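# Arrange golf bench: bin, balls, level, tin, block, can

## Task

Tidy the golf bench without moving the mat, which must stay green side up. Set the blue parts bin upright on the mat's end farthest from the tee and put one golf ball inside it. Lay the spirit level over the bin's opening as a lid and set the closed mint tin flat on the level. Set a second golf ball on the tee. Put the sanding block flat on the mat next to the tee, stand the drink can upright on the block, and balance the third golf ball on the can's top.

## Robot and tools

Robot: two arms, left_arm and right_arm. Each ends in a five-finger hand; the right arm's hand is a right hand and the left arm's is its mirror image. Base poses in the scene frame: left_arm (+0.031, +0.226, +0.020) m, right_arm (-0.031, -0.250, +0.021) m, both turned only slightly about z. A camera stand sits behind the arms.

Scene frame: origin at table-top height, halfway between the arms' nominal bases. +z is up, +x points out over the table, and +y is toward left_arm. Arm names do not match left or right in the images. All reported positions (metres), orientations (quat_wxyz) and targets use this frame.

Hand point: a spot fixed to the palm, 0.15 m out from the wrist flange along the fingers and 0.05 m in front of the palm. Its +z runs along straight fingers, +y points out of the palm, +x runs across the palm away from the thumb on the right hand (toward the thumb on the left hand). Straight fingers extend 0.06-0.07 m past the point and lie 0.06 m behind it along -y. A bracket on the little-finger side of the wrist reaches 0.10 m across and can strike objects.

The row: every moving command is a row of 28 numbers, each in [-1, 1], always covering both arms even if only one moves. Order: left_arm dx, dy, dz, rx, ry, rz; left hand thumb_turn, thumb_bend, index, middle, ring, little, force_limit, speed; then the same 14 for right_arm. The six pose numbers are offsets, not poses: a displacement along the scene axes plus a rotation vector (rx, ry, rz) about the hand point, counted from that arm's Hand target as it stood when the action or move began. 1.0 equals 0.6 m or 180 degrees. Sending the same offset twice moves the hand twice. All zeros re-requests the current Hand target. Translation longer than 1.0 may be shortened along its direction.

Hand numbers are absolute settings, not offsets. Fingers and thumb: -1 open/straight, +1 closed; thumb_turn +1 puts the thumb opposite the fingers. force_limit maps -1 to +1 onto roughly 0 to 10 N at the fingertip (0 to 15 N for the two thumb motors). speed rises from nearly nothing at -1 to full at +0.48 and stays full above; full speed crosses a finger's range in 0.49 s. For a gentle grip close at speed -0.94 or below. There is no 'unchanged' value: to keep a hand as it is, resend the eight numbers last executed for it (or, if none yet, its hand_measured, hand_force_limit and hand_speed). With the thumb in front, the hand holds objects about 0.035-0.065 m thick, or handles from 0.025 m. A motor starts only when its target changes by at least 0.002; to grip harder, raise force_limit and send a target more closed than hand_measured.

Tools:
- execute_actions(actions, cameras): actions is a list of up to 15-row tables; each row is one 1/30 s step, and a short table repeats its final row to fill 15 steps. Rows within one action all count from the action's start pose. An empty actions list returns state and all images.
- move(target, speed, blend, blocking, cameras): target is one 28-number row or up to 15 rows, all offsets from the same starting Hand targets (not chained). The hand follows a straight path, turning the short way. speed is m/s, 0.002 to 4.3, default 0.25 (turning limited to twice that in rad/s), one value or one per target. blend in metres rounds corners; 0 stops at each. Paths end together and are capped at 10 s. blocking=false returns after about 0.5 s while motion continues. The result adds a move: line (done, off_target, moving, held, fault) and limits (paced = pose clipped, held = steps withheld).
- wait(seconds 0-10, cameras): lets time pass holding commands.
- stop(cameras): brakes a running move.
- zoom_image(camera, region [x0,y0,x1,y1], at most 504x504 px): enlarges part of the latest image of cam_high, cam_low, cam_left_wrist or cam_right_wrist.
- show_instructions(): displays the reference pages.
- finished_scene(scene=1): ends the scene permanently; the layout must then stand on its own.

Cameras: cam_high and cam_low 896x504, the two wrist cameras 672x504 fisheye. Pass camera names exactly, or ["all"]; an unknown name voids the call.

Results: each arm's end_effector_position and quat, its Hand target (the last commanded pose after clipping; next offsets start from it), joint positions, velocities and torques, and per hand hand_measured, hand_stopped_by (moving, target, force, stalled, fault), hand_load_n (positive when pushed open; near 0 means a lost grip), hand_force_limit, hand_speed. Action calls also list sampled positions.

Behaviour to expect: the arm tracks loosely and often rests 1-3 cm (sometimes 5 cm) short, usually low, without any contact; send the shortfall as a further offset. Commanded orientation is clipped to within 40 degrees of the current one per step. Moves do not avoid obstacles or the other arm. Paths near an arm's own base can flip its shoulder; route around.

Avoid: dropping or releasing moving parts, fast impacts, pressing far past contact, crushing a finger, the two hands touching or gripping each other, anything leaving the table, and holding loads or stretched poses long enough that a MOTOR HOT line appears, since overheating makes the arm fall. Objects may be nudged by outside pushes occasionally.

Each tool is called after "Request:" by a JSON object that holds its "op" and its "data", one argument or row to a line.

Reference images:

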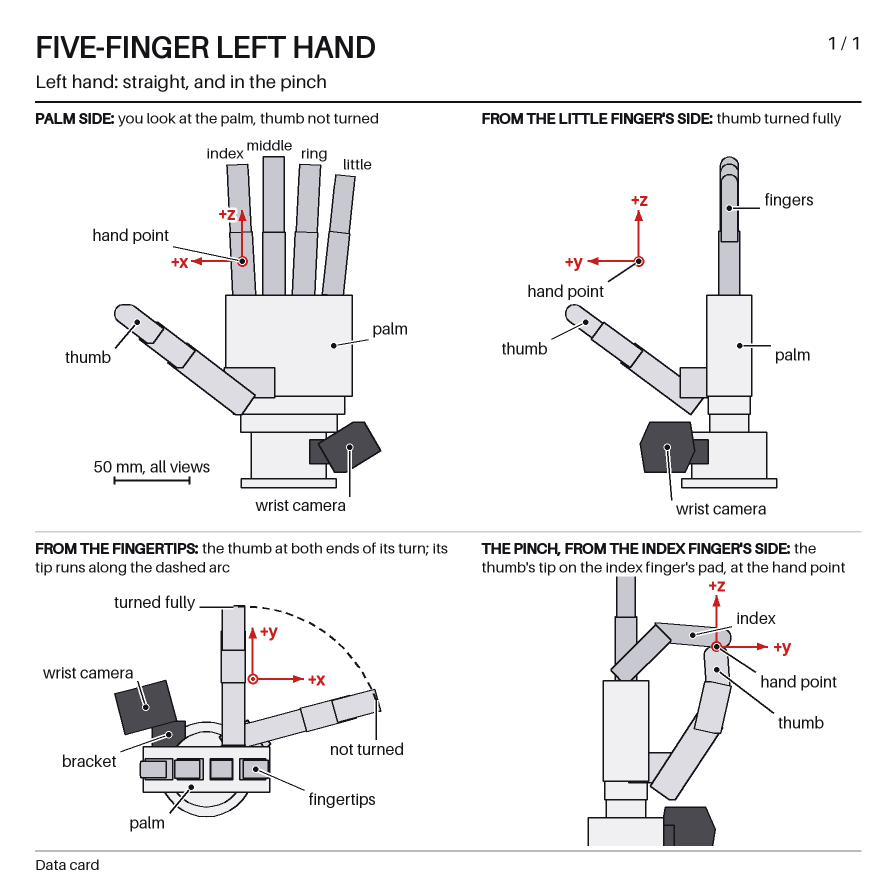

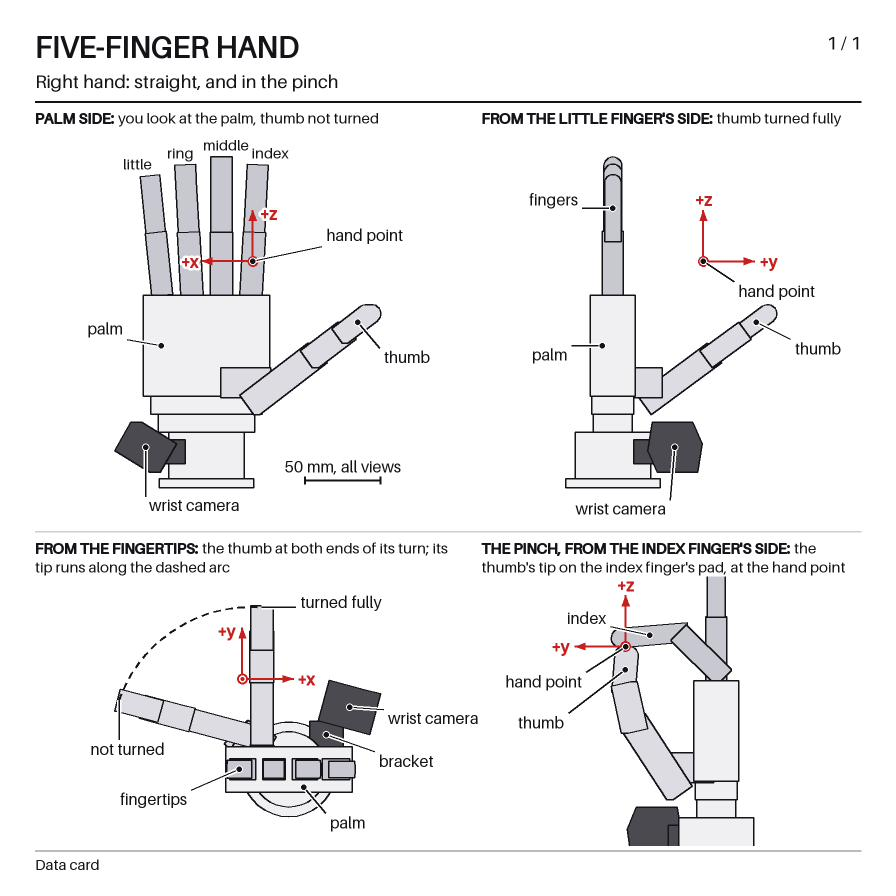

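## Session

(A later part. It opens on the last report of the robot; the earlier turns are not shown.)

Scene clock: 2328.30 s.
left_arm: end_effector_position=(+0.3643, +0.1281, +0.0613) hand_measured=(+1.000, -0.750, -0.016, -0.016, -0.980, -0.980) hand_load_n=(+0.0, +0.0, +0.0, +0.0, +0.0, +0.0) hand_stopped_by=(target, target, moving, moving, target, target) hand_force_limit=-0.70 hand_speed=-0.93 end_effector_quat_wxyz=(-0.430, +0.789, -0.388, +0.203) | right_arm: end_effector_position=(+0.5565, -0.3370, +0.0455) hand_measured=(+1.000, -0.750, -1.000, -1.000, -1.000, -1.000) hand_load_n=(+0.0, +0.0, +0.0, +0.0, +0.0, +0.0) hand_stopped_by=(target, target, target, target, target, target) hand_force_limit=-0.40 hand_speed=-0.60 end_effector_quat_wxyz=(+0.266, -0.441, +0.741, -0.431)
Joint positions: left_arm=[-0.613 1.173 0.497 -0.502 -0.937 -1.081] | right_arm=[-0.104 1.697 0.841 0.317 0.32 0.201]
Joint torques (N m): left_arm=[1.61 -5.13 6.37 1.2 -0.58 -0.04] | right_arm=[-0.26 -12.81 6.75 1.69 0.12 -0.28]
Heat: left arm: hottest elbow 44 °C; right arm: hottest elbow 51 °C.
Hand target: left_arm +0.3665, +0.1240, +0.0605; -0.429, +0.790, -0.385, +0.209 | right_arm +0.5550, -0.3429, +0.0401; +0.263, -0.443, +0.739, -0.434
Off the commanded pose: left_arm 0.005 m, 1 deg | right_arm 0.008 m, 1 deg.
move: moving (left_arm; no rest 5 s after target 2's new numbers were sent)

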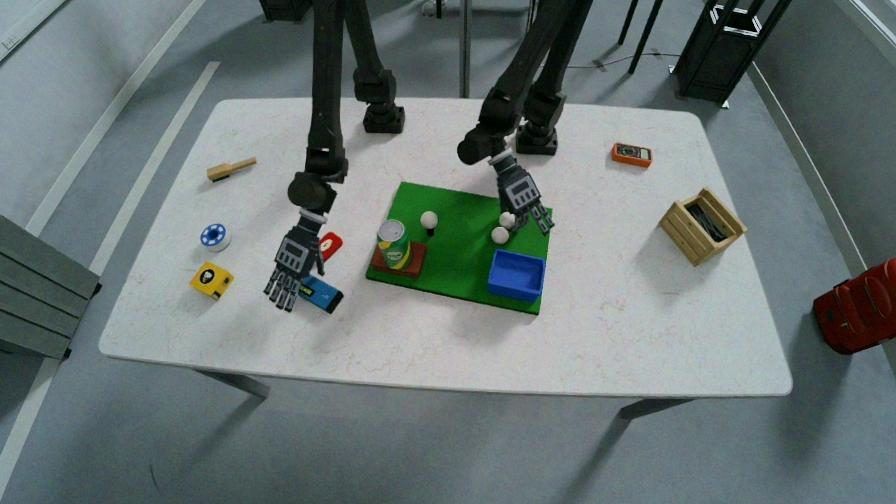

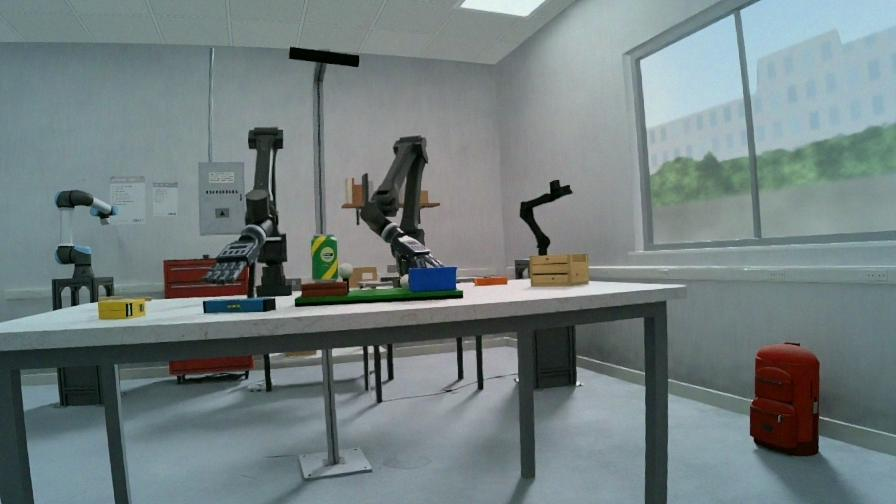

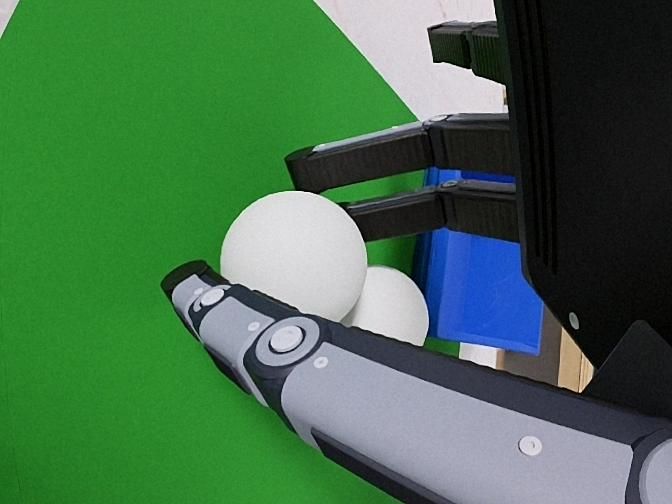

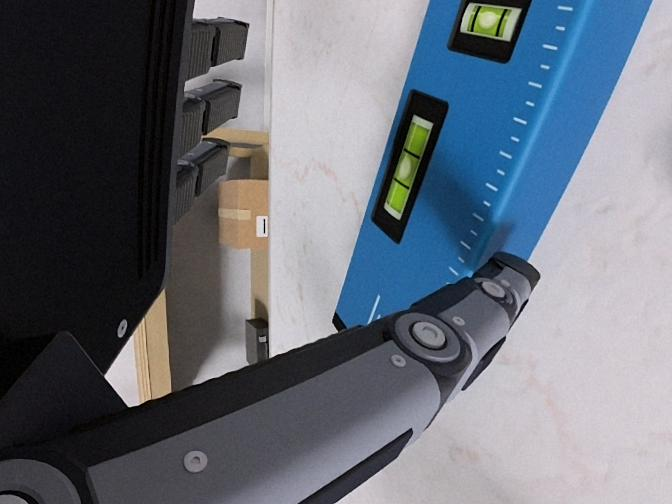

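Request:
{"op": "move", "data": {
  "target": [0,0,0,0,0,0,1,-0.75,0.2,0.2,-0.98,-0.98,-0.7,-0.93,0.0,0.0,-0.03,0,0,0,1,-0.75,-1,-1,-1,-1,-0.4,-0.6],
  "speed": 0.05,
  "cameras": ["cam_high","cam_low","cam_left_wrist","cam_right_wrist"]
}}

Request:
{"op": "zoom_image", "data": {
  "camera": "cam_high",
  "region": [250, 210, 370, 330]
}}

Request:
{"op": "zoom_image", "data": {
  "camera": "cam_low",
  "region": [180, 220, 340, 340]
}}

Scene clock: 2341.80 s.
left_arm: end_effector_position=(+0.3642, +0.1282, +0.0612) hand_measured=(+1.000, -0.750, +0.048, +0.076, -0.980, -0.980) hand_load_n=(+1.0, +4.0, +1.5, +2.0, +0.0, +0.0) hand_stopped_by=(target, target, force, force, target, target) hand_force_limit=-0.70 hand_speed=-0.93 end_effector_quat_wxyz=(-0.430, +0.789, -0.388, +0.203) | right_arm: end_effector_position=(+0.5563, -0.3370, +0.0265) hand_measured=(+1.000, -0.750, -1.000, -1.000, -1.000, -1.000) hand_load_n=(+0.0, +0.0, -0.5, +0.0, +0.0, +0.0) hand_stopped_by=(target, target, target, target, target, target) hand_force_limit=-0.40 hand_speed=-0.60 end_effector_quat_wxyz=(+0.265, -0.442, +0.741, -0.431)
Joint positions: left_arm=[-0.613 1.174 0.497 -0.502 -0.937 -1.081] | right_arm=[-0.104 1.741 0.831 0.369 0.32 0.201]
Joint torques (N m): left_arm=[1.55 -5.07 6.39 1.21 -0.58 -0.04] | right_arm=[-0.32 -13.1 6.46 1.65 0.12 -0.28]
Heat: left arm: hottest elbow 44 °C; right arm: hottest elbow 50 °C.
Hand target: left_arm +0.3665, +0.1240, +0.0604; -0.429, +0.790, -0.385, +0.209 | right_arm +0.5548, -0.3429, +0.0219; +0.263, -0.443, +0.739, -0.434
Off the commanded pose: left_arm 0.005 m, 1 deg | right_arm 0.007 m, 1 deg.
move: done

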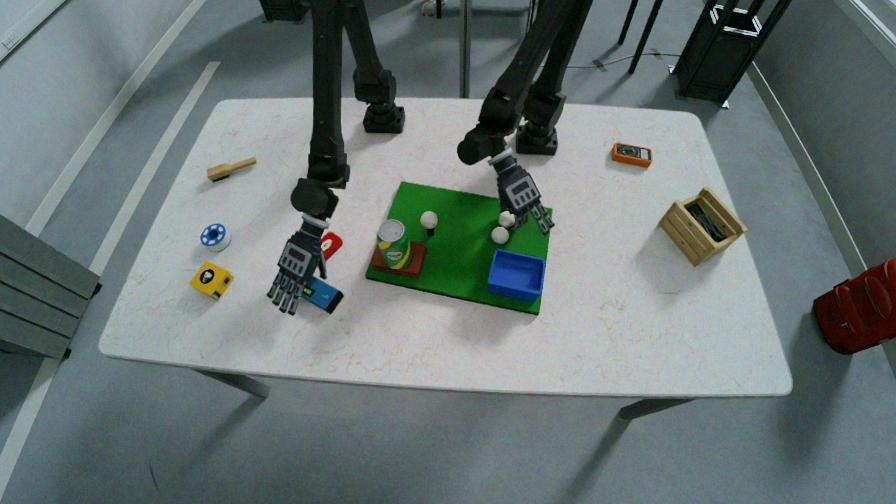

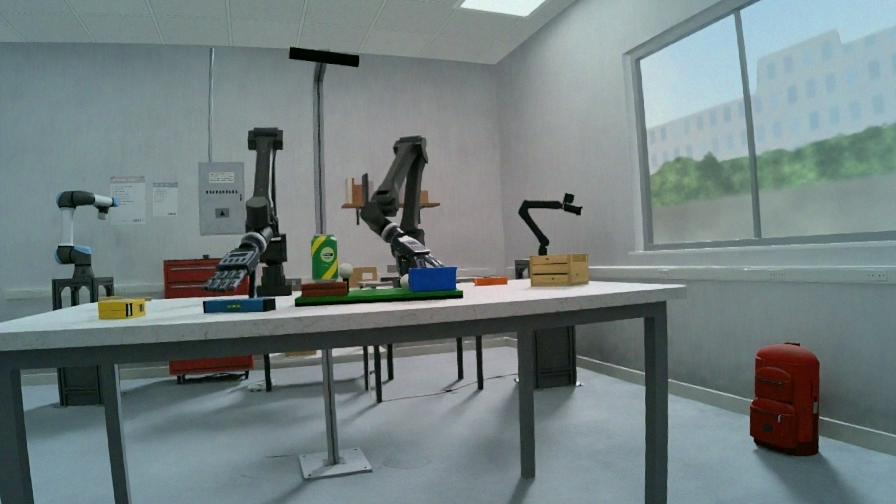

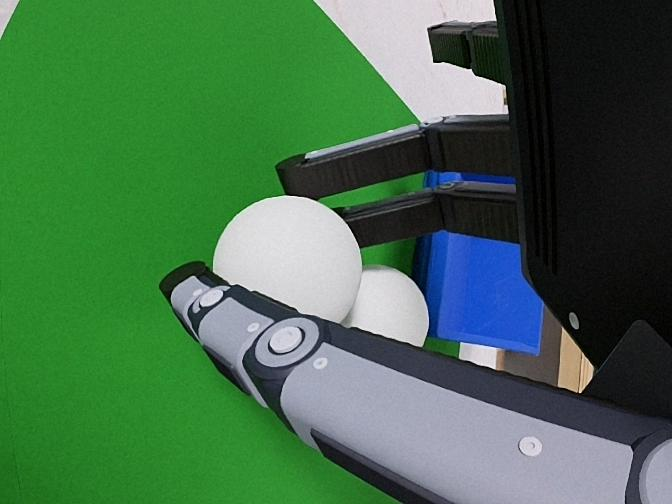

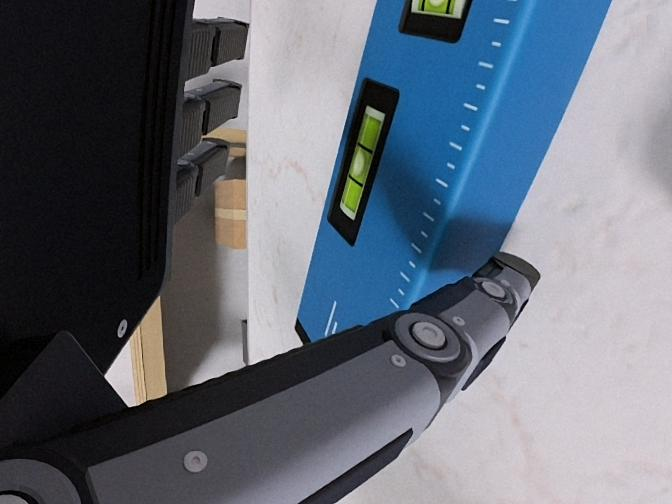

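Scaled by 4.200 from the camera's 896x504 image, which has a finer 1280x720 frame.

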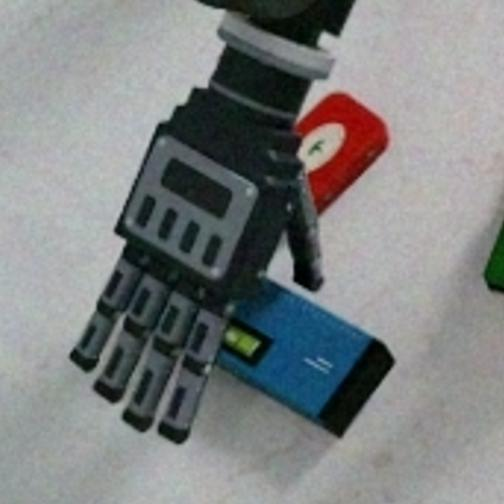

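Scaled by 3.150 from the camera's 896x504 image, which has a finer 1280x720 frame.

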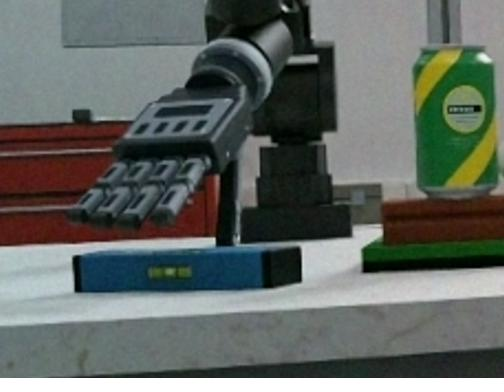

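Request:
{"op": "move", "data": {
  "target": [
    [0,0,0.14,0,0,0,1,-0.75,0.2,0.2,-0.98,-0.98,-0.7,-0.93,0,0,0,0,0,0,1,-0.1,0.1,0.1,0.1,0.1,-0.3,-0.85],
    [0.2525,0.0383,0.16,0,0,0,1,-0.75,0.2,0.2,-0.98,-0.98,-0.7,-0.93,0,0,0,0,0,0,1,-0.1,0.1,0.1,0.1,0.1,-0.3,-0.85]
  ],
  "speed": [0.07,0.12],
  "blend": [0.02,0],
  "cameras": ["cam_high","cam_low","cam_left_wrist","cam_right_wrist"]
}}

Request:
{"op": "zoom_image", "data": {
  "camera": "cam_high",
  "region": [460, 180, 600, 320]
}}

Request:
{"op": "zoom_image", "data": {
  "camera": "cam_low",
  "region": [180, 220, 340, 340]
}}

Scene clock: 2391.50 s.
left_arm: end_effector_position=(+0.3642, +0.1282, +0.0612) hand_measured=(+1.000, -0.750, +0.048, +0.076, -0.980, -0.980) hand_load_n=(+1.0, +4.0, +1.0, +2.0, +0.0, +0.0) hand_stopped_by=(target, target, force, force, target, target) hand_force_limit=-0.70 hand_speed=-0.93 end_effector_quat_wxyz=(-0.430, +0.789, -0.388, +0.203) | right_arm: end_effector_position=(+0.5563, -0.3370, +0.0265) hand_measured=(+1.000, -0.750, -1.000, -1.000, -1.000, -1.000) hand_load_n=(+0.0, +0.0, +0.0, +0.0, +0.0, +0.0) hand_stopped_by=(target, target, target, target, target, target) hand_force_limit=-0.40 hand_speed=-0.60 end_effector_quat_wxyz=(+0.265, -0.442, +0.741, -0.431)
Joint positions: left_arm=[-0.613 1.174 0.497 -0.502 -0.937 -1.081] | right_arm=[-0.104 1.741 0.831 0.369 0.32 0.201]
Joint torques (N m): left_arm=[2.14 -5.71 6.32 0.7 -0.53 0.05] | right_arm=[0.44 -14.04 6.86 1.02 0.24 -0.15]
Heat: left arm: hottest elbow 43 °C; right arm: hottest elbow 49 °C.
Hand target: left_arm +0.3642, +0.1282, +0.0612; -0.430, +0.789, -0.388, +0.203 | right_arm +0.5563, -0.3370, +0.0265; +0.265, -0.442, +0.741, -0.431
CONTROL GIVEN BACK BY A PERSON. The link to the robot was lost, through no command of yours. It is back now. Nothing of this call ran. Your reply's later calls are not run. The arms hold where they stopped. Where a move or wait says "fault", it means the lost link, not a fault of the arm. Commands run again from your next reply on.
move: fault; path passed 0 of 2 targets

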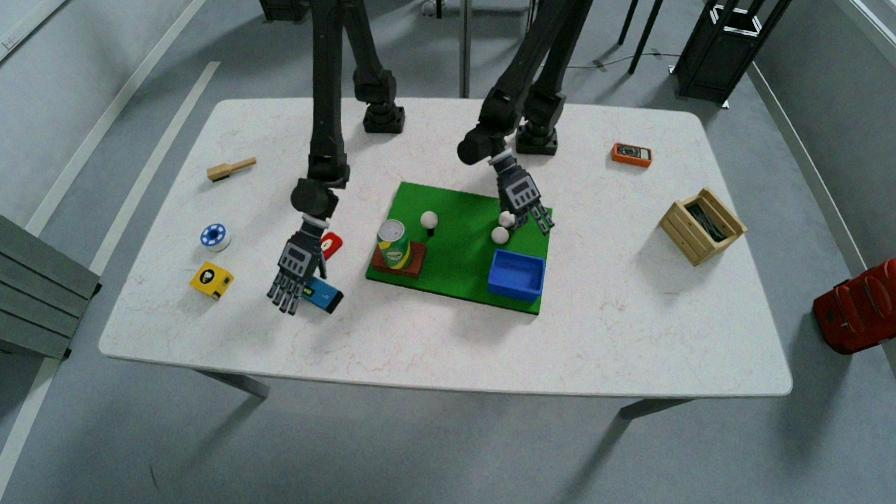

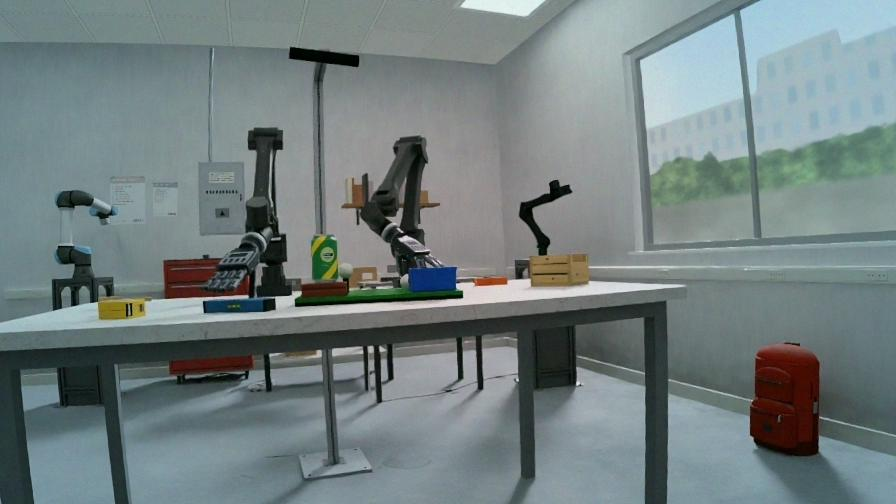

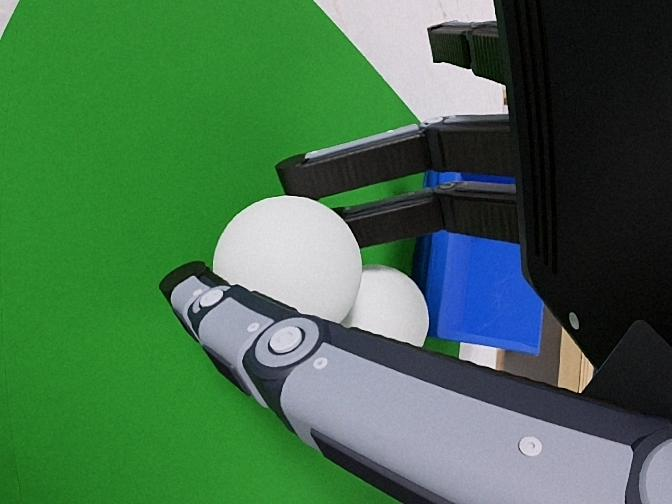

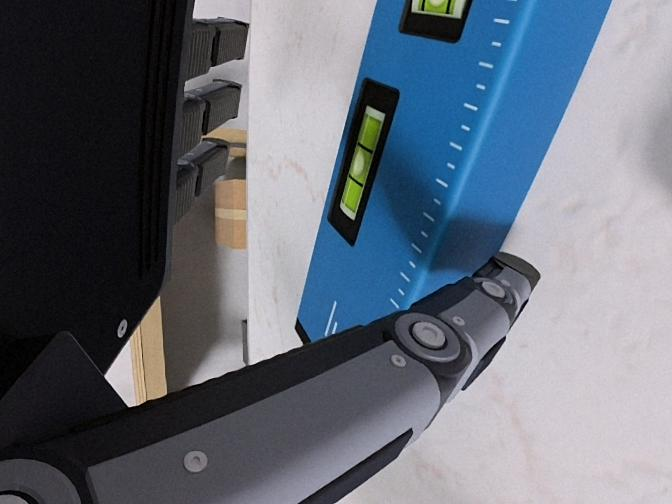

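Scaled by 3.600 from the camera's 896x504 image, which has a finer 1280x720 frame.

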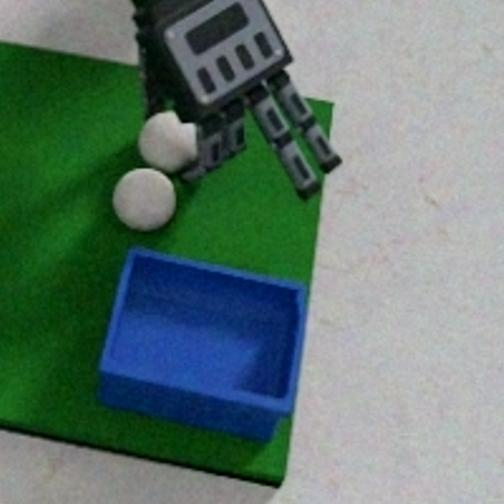

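Scaled by 3.150 from the camera's 896x504 image, which has a finer 1280x720 frame.

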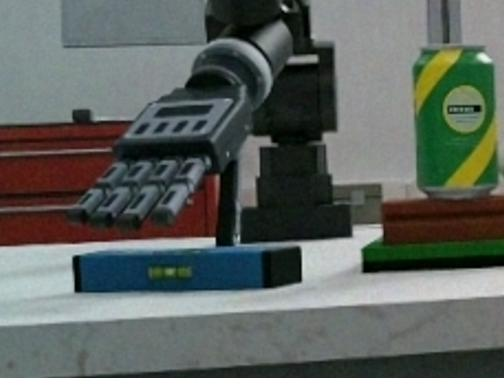

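Request:
{"op": "move", "data": {
  "target": [
    [0,0,0.14,0,0,0,1,-0.75,0.2,0.2,-0.98,-0.98,-0.7,-0.93,0,0,0,0,0,0,1,-0.1,0.1,0.1,0.1,0.1,-0.3,-0.85],
    [0.2563,0.0313,0.16,0,0,0,1,-0.75,0.2,0.2,-0.98,-0.98,-0.7,-0.93,0,0,0,0,0,0,1,-0.1,0.1,0.1,0.1,0.1,-0.3,-0.85]
  ],
  "speed": [0.07,0.12],
  "blend": [0.02,0],
  "cameras": ["cam_high","cam_low","cam_left_wrist","cam_right_wrist"]
}}

Request:
{"op": "zoom_image", "data": {
  "camera": "cam_high",
  "region": [460, 180, 600, 320]
}}

Request:
{"op": "zoom_image", "data": {
  "camera": "cam_low",
  "region": [180, 220, 340, 340]
}}

Scene clock: 2404.47 s.
left_arm: end_effector_position=(+0.4935, +0.1512, +0.1341) hand_measured=(+1.000, -0.750, +0.048, +0.076, -0.980, -0.980) hand_load_n=(+0.5, +4.0, +1.5, +2.0, +0.0, -0.5) hand_stopped_by=(target, target, force, force, target, target) hand_force_limit=-0.70 hand_speed=-0.93 end_effector_quat_wxyz=(-0.426, +0.791, -0.401, +0.180) | right_arm: end_effector_position=(+0.5563, -0.3370, +0.0265) hand_measured=(+1.000, -0.428, -0.362, -0.362, -0.350, -0.322) hand_load_n=(+4.0, +11.0, +4.5, +0.5, +2.5, +5.0) hand_stopped_by=(target, force, force, force, force, force) hand_force_limit=-0.30 hand_speed=-0.85 end_effector_quat_wxyz=(+0.265, -0.442, +0.741, -0.431)
Joint positions: left_arm=[-0.352 1.325 0.842 -0.483 -0.8 -0.733] | right_arm=[-0.104 1.741 0.831 0.369 0.32 0.201]
Joint torques (N m): left_arm=[3.14 -8.76 11.4 1.65 -0.38 0.16] | right_arm=[0.5 -13.98 6.84 1.02 0.23 -0.15]
Heat: left arm: hottest elbow 44 °C; right arm: hottest elbow 49 °C.
Hand target: left_arm +0.5180, +0.1468, +0.1571; -0.430, +0.789, -0.388, +0.203 | right_arm +0.5563, -0.3370, +0.0265; +0.265, -0.442, +0.741, -0.431
Off the commanded pose: left_arm 0.034 m, 3 deg | right_arm 0.000 m, 0 deg.
CONTROL GIVEN BACK BY A PERSON, as an earlier result said. Commands run again.
move: off_target (left_arm); blend cut to 0 m at target 1

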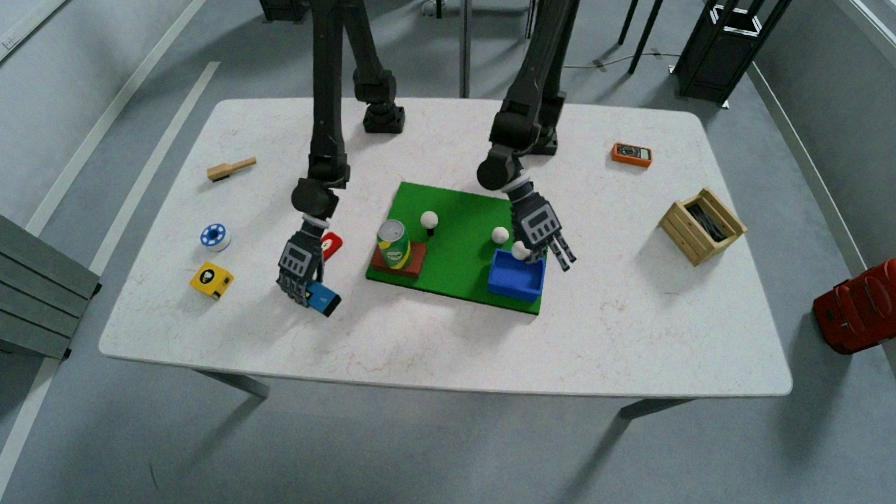

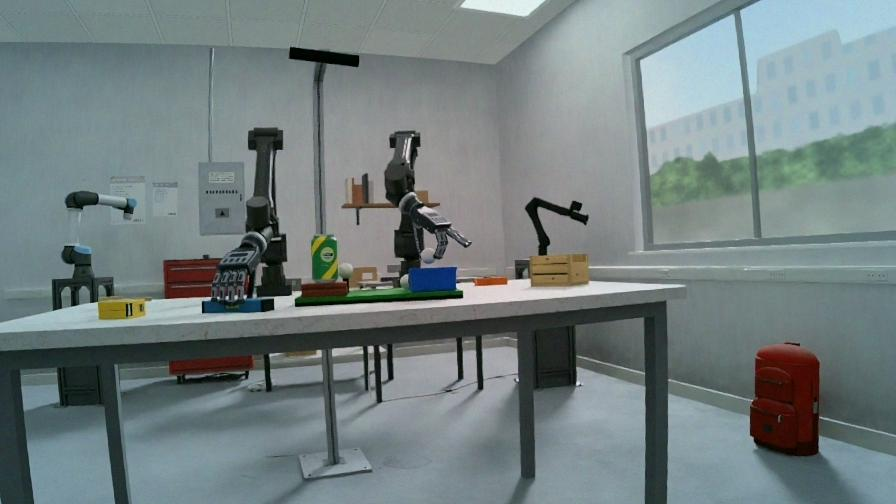

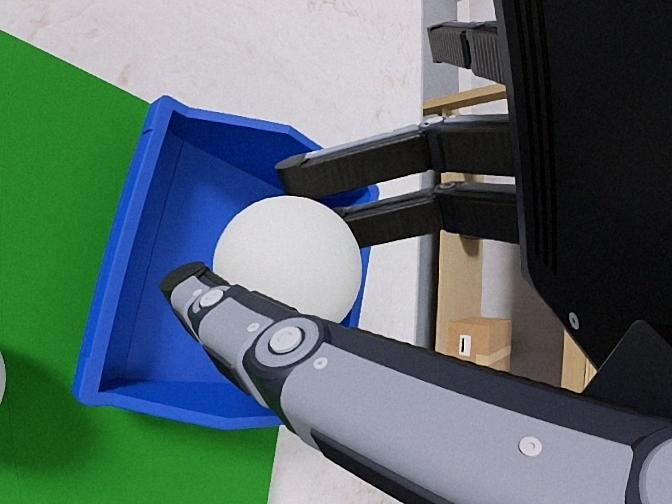

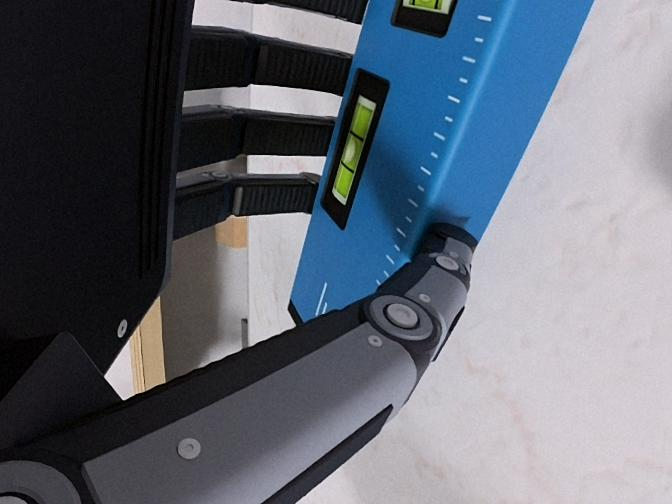

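Scaled by 3.600 from the camera's 896x504 image, which has a finer 1280x720 frame.

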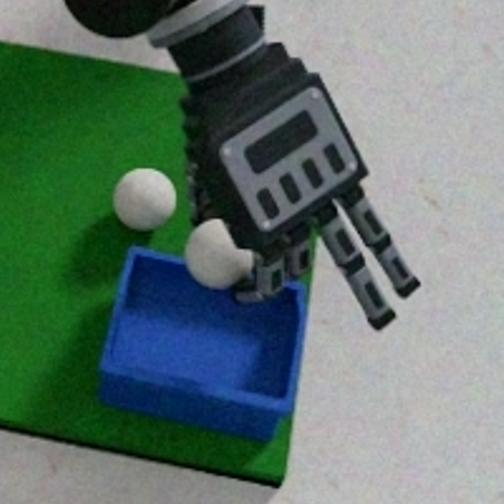

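Scaled by 3.150 from the camera's 896x504 image, which has a finer 1280x720 frame.

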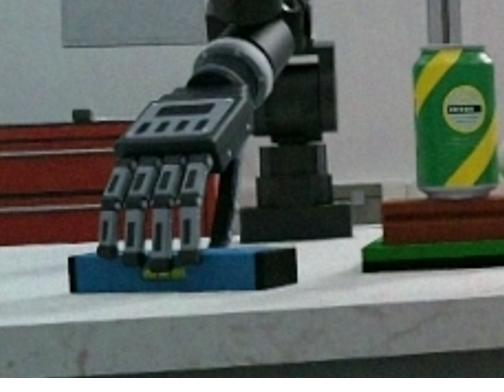

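Request:
{"op": "move", "data": {
  "target": [0.0,0.0,-0.12,0,0,0,1,-0.75,0.2,0.2,-0.98,-0.98,-0.7,-0.93,0,0,0.12,0,0,0,1,-0.1,0.1,0.1,0.1,0.1,-0.3,-0.85],
  "speed": 0.07,
  "cameras": ["cam_high","cam_low","cam_left_wrist","cam_right_wrist"]
}}

Request:
{"op": "zoom_image", "data": {
  "camera": "cam_high",
  "region": [460, 180, 600, 320]
}}

Request:
{"op": "zoom_image", "data": {
  "camera": "cam_low",
  "region": [180, 200, 340, 320]
}}

Scene clock: 2424.07 s.
left_arm: end_effector_position=(+0.5142, +0.1434, +0.0849) hand_measured=(+1.000, -0.750, +0.048, +0.076, -0.980, -0.980) hand_load_n=(+0.5, +4.0, +1.5, +2.0, +0.0, -0.5) hand_stopped_by=(target, target, force, force, target, target) hand_force_limit=-0.70 hand_speed=-0.93 end_effector_quat_wxyz=(-0.428, +0.790, -0.390, +0.201) | right_arm: end_effector_position=(+0.5311, -0.3342, +0.0605) hand_measured=(+1.000, -0.428, -0.362, -0.362, -0.350, -0.322) hand_load_n=(+3.0, +11.0, +5.0, +0.5, +3.0, +2.0) hand_stopped_by=(target, force, force, force, force, force) hand_force_limit=-0.30 hand_speed=-0.85 end_effector_quat_wxyz=(+0.240, -0.456, +0.752, -0.411)
Joint positions: left_arm=[-0.351 1.447 0.791 -0.26 -0.799 -0.732] | right_arm=[-0.104 1.607 0.831 0.163 0.32 0.201]
Joint torques (N m): left_arm=[3.08 -9.88 6.71 1.66 -0.37 0.16] | right_arm=[0.44 -15.09 11.4 0.91 0.25 -0.16]
Heat: left arm: hottest elbow 47 °C; right arm: hottest elbow 49 °C.
Hand target: left_arm +0.5181, +0.1468, +0.0853; -0.430, +0.789, -0.388, +0.203 | right_arm +0.5563, -0.3370, +0.0985; +0.265, -0.442, +0.741, -0.431
Off the commanded pose: left_arm 0.005 m, 0 deg | right_arm 0.046 m, 4 deg.
move: off_target (right_arm)

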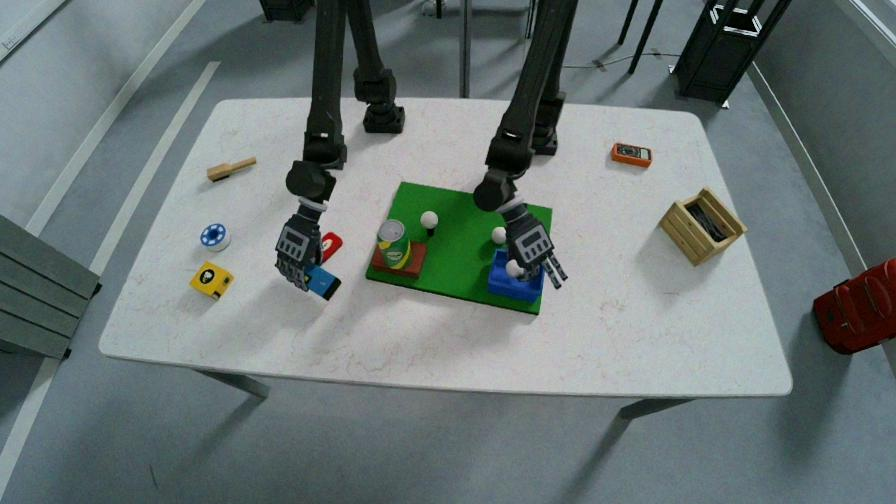

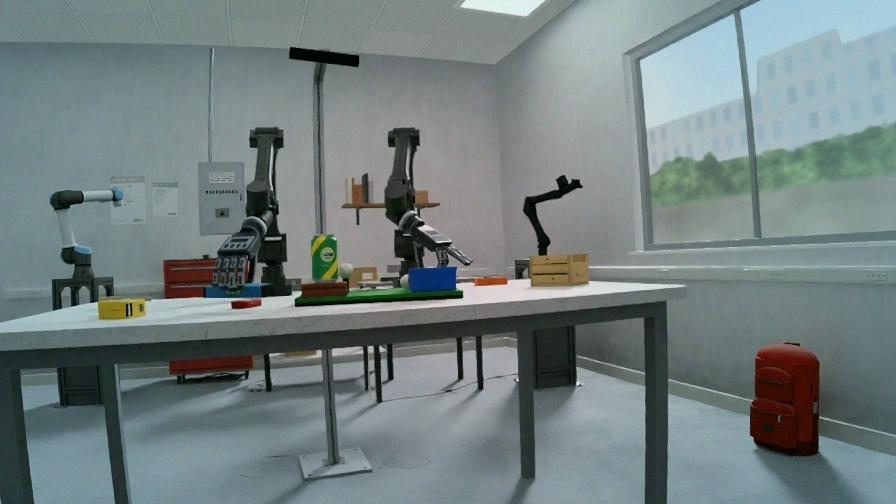

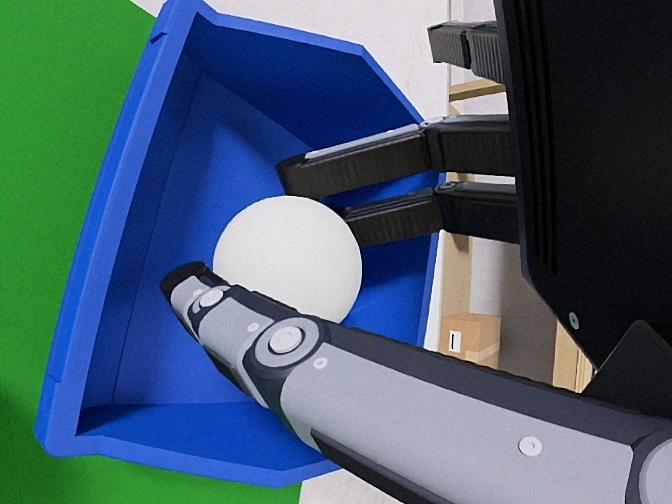

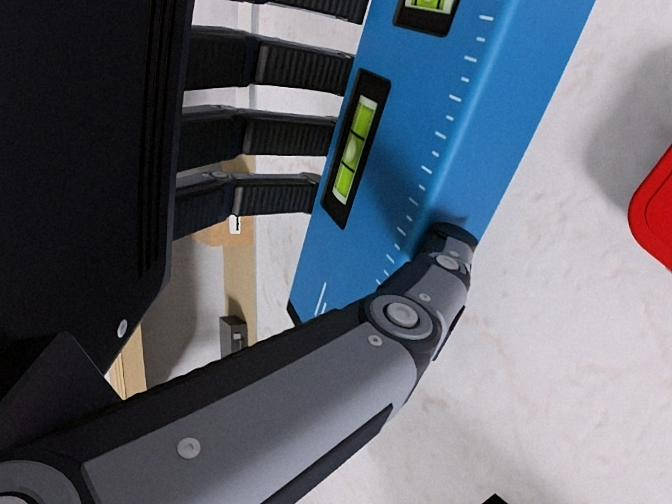

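Scaled by 3.600 from the camera's 896x504 image, which has a finer 1280x720 frame.

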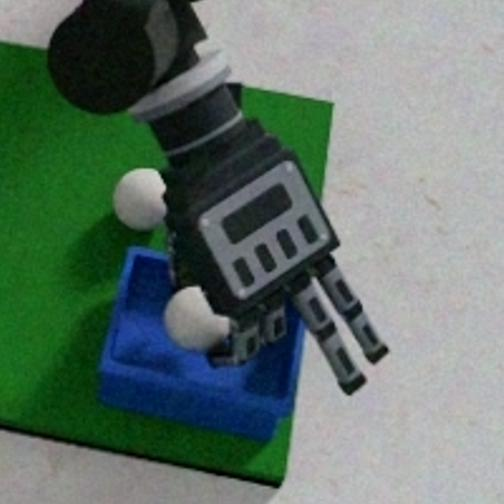

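Scaled by 3.150 from the camera's 896x504 image, which has a finer 1280x720 frame.

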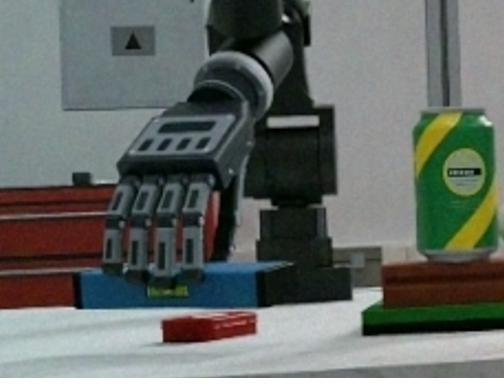

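Request:
{"op": "move", "data": {
  "target": [-0.002,0.002,-0.028,0,0,0,1,-0.75,0.2,0.2,-0.98,-0.98,-0.7,-0.93,0,0,0,0,0,0,1,-0.1,0.1,0.1,0.1,0.1,-0.3,-0.85],
  "speed": 0.04,
  "cameras": ["cam_high","cam_left_wrist"]
}}

Request:
{"op": "zoom_image", "data": {
  "camera": "cam_high",
  "region": [460, 180, 600, 320]
}}

Scene clock: 2443.10 s.
left_arm: end_effector_position=(+0.5150, +0.1439, +0.0721) hand_measured=(+1.000, -0.750, +0.050, +0.076, -0.980, -0.980) hand_load_n=(+0.5, +3.5, +1.0, +2.0, +0.0, +0.0) hand_stopped_by=(target, target, force, force, target, target) hand_force_limit=-0.70 hand_speed=-0.93 end_effector_quat_wxyz=(-0.428, +0.790, -0.388, +0.205) | right_arm: end_effector_position=(+0.5311, -0.3342, +0.0605) hand_measured=(+1.000, -0.428, -0.362, -0.362, -0.350, -0.322) hand_load_n=(+3.0, +11.0, +4.5, +0.5, +3.0, +2.0) hand_stopped_by=(target, force, force, force, force, force) hand_force_limit=-0.30 hand_speed=-0.85 end_effector_quat_wxyz=(+0.240, -0.456, +0.752, -0.411)
Joint positions: left_arm=[-0.35 1.472 0.771 -0.204 -0.798 -0.73] | right_arm=[-0.104 1.607 0.831 0.163 0.32 0.201]
Joint torques (N m): left_arm=[3.14 -9.23 6.22 1.68 -0.35 0.17] | right_arm=[0.44 -15.03 11.4 0.81 0.25 -0.15]
Heat: left arm: hottest elbow 47 °C; right arm: hottest elbow 51 °C.
Hand target: left_arm +0.5168, +0.1481, +0.0684; -0.430, +0.789, -0.388, +0.203 | right_arm +0.5563, -0.3370, +0.0986; +0.265, -0.442, +0.741, -0.431
Off the commanded pose: left_arm 0.006 m, 0 deg | right_arm 0.046 m, 4 deg.
move: off_target (right_arm)
Images, in order (width x height): cam_high 896x504, cam_left_wrist 672x504.

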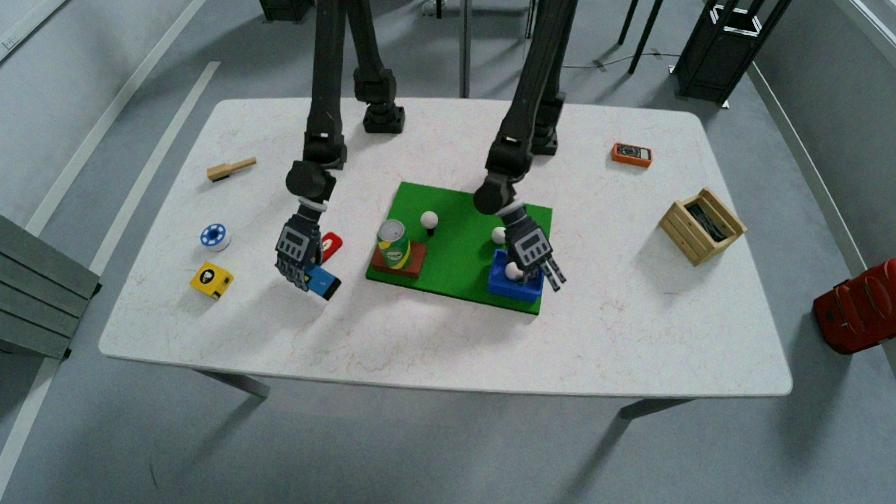

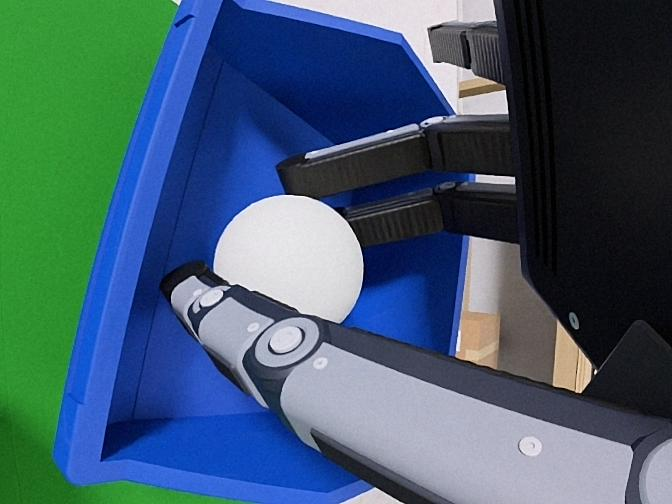

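Scaled by 3.600 from the camera's 896x504 image, which has a finer 1280x720 frame.

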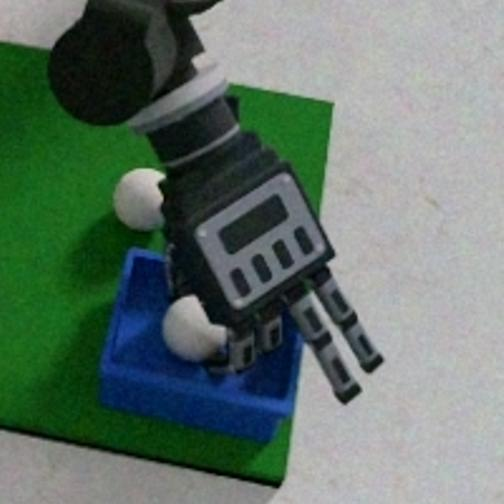

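Request:
{"op": "move", "data": {
  "target": [
    [0.0,0.0,-0.0167,0,0,0,1,-0.75,0.2,0.2,-0.98,-0.98,-0.7,-0.93,0,0,0,0,0,0,1,-0.1,0.1,0.1,0.1,0.1,-0.3,-0.85],
    [0.0,0.0,-0.0167,0,0,0,1,-0.79,-0.05,-0.1,-0.98,-0.98,-0.7,-0.88,0,0,0,0,0,0,1,-0.1,0.1,0.1,0.1,0.1,-0.3,-0.85],
    [0.012,0.0,0.06,0,0,0,1,-0.79,-0.05,-0.1,-0.98,-0.98,-0.7,-0.88,0,0,0,0,0,0,1,-0.1,0.1,0.1,0.1,0.1,-0.3,-0.85]
  ],
  "speed": [0.03,0.03,0.04],
  "cameras": ["cam_high","cam_left_wrist"]
}}

Request:
{"op": "zoom_image", "data": {
  "camera": "cam_high",
  "region": [460, 180, 600, 320]
}}

Scene clock: 2458.27 s.
left_arm: end_effector_position=(+0.5059, +0.1496, +0.0801) hand_measured=(+1.000, -0.790, -0.050, -0.100, -0.980, -0.980) hand_load_n=(+0.0, +0.0, +0.0, +0.0, +0.0, +0.0) hand_stopped_by=(target, target, target, target, target, target) hand_force_limit=-0.70 hand_speed=-0.88 end_effector_quat_wxyz=(-0.426, +0.791, -0.398, +0.186) | right_arm: end_effector_position=(+0.5311, -0.3342, +0.0605) hand_measured=(+1.000, -0.428, -0.362, -0.362, -0.350, -0.322) hand_load_n=(+2.5, +11.0, +4.5, +0.5, +3.0, +2.0) hand_stopped_by=(target, force, force, force, force, force) hand_force_limit=-0.30 hand_speed=-0.85 end_effector_quat_wxyz=(+0.240, -0.456, +0.752, -0.411)
Joint positions: left_arm=[-0.344 1.441 0.783 -0.285 -0.795 -0.723] | right_arm=[-0.104 1.607 0.831 0.163 0.32 0.201]
Joint torques (N m): left_arm=[3.19 -11.05 10.06 0.85 -0.34 0.18] | right_arm=[0.44 -15.03 11.4 0.81 0.25 -0.15]
Heat: left arm: hottest elbow 46 °C; right arm: hottest elbow 52 °C.
Hand target: left_arm +0.5240, +0.1481, +0.1043; -0.430, +0.789, -0.388, +0.203 | right_arm +0.5563, -0.3370, +0.0986; +0.265, -0.442, +0.741, -0.431
Off the commanded pose: left_arm 0.030 m, 2 deg | right_arm 0.046 m, 4 deg.
move: off_target (left_arm, right_arm); target 2's new numbers were sent with left_arm's hand 0.014 m and 1 deg from that target
Images, in order (width x height): cam_high 896x504, cam_left_wrist 672x504.

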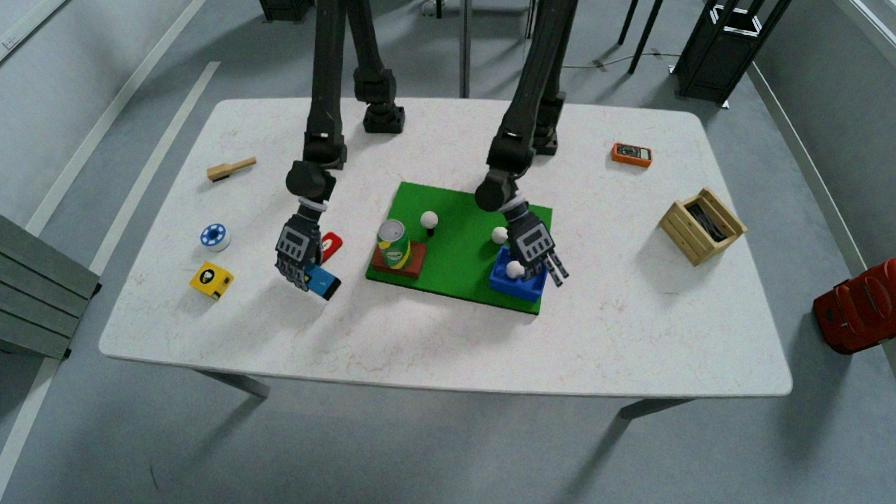

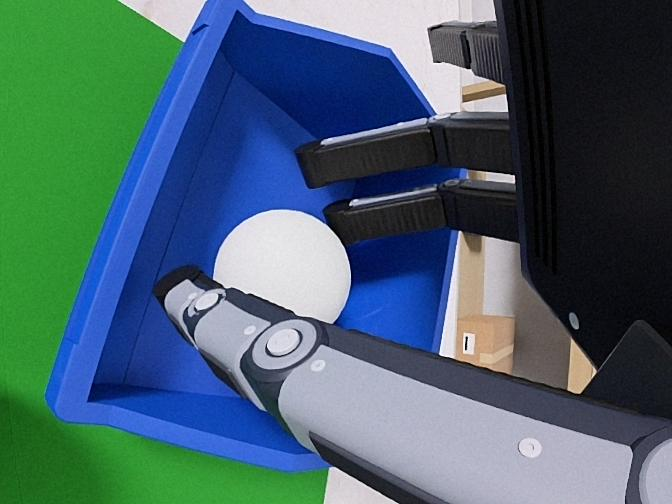

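Scaled by 3.600 from the camera's 896x504 image, which has a finer 1280x720 frame.

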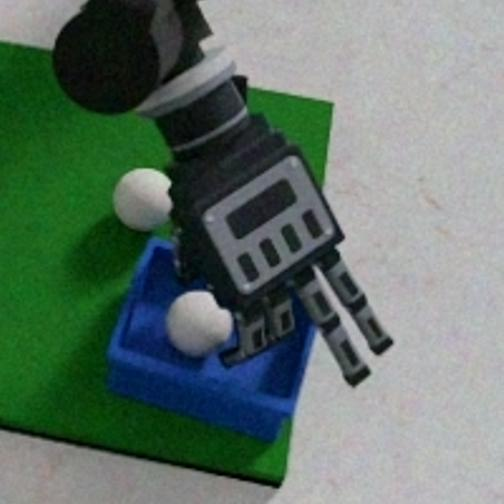

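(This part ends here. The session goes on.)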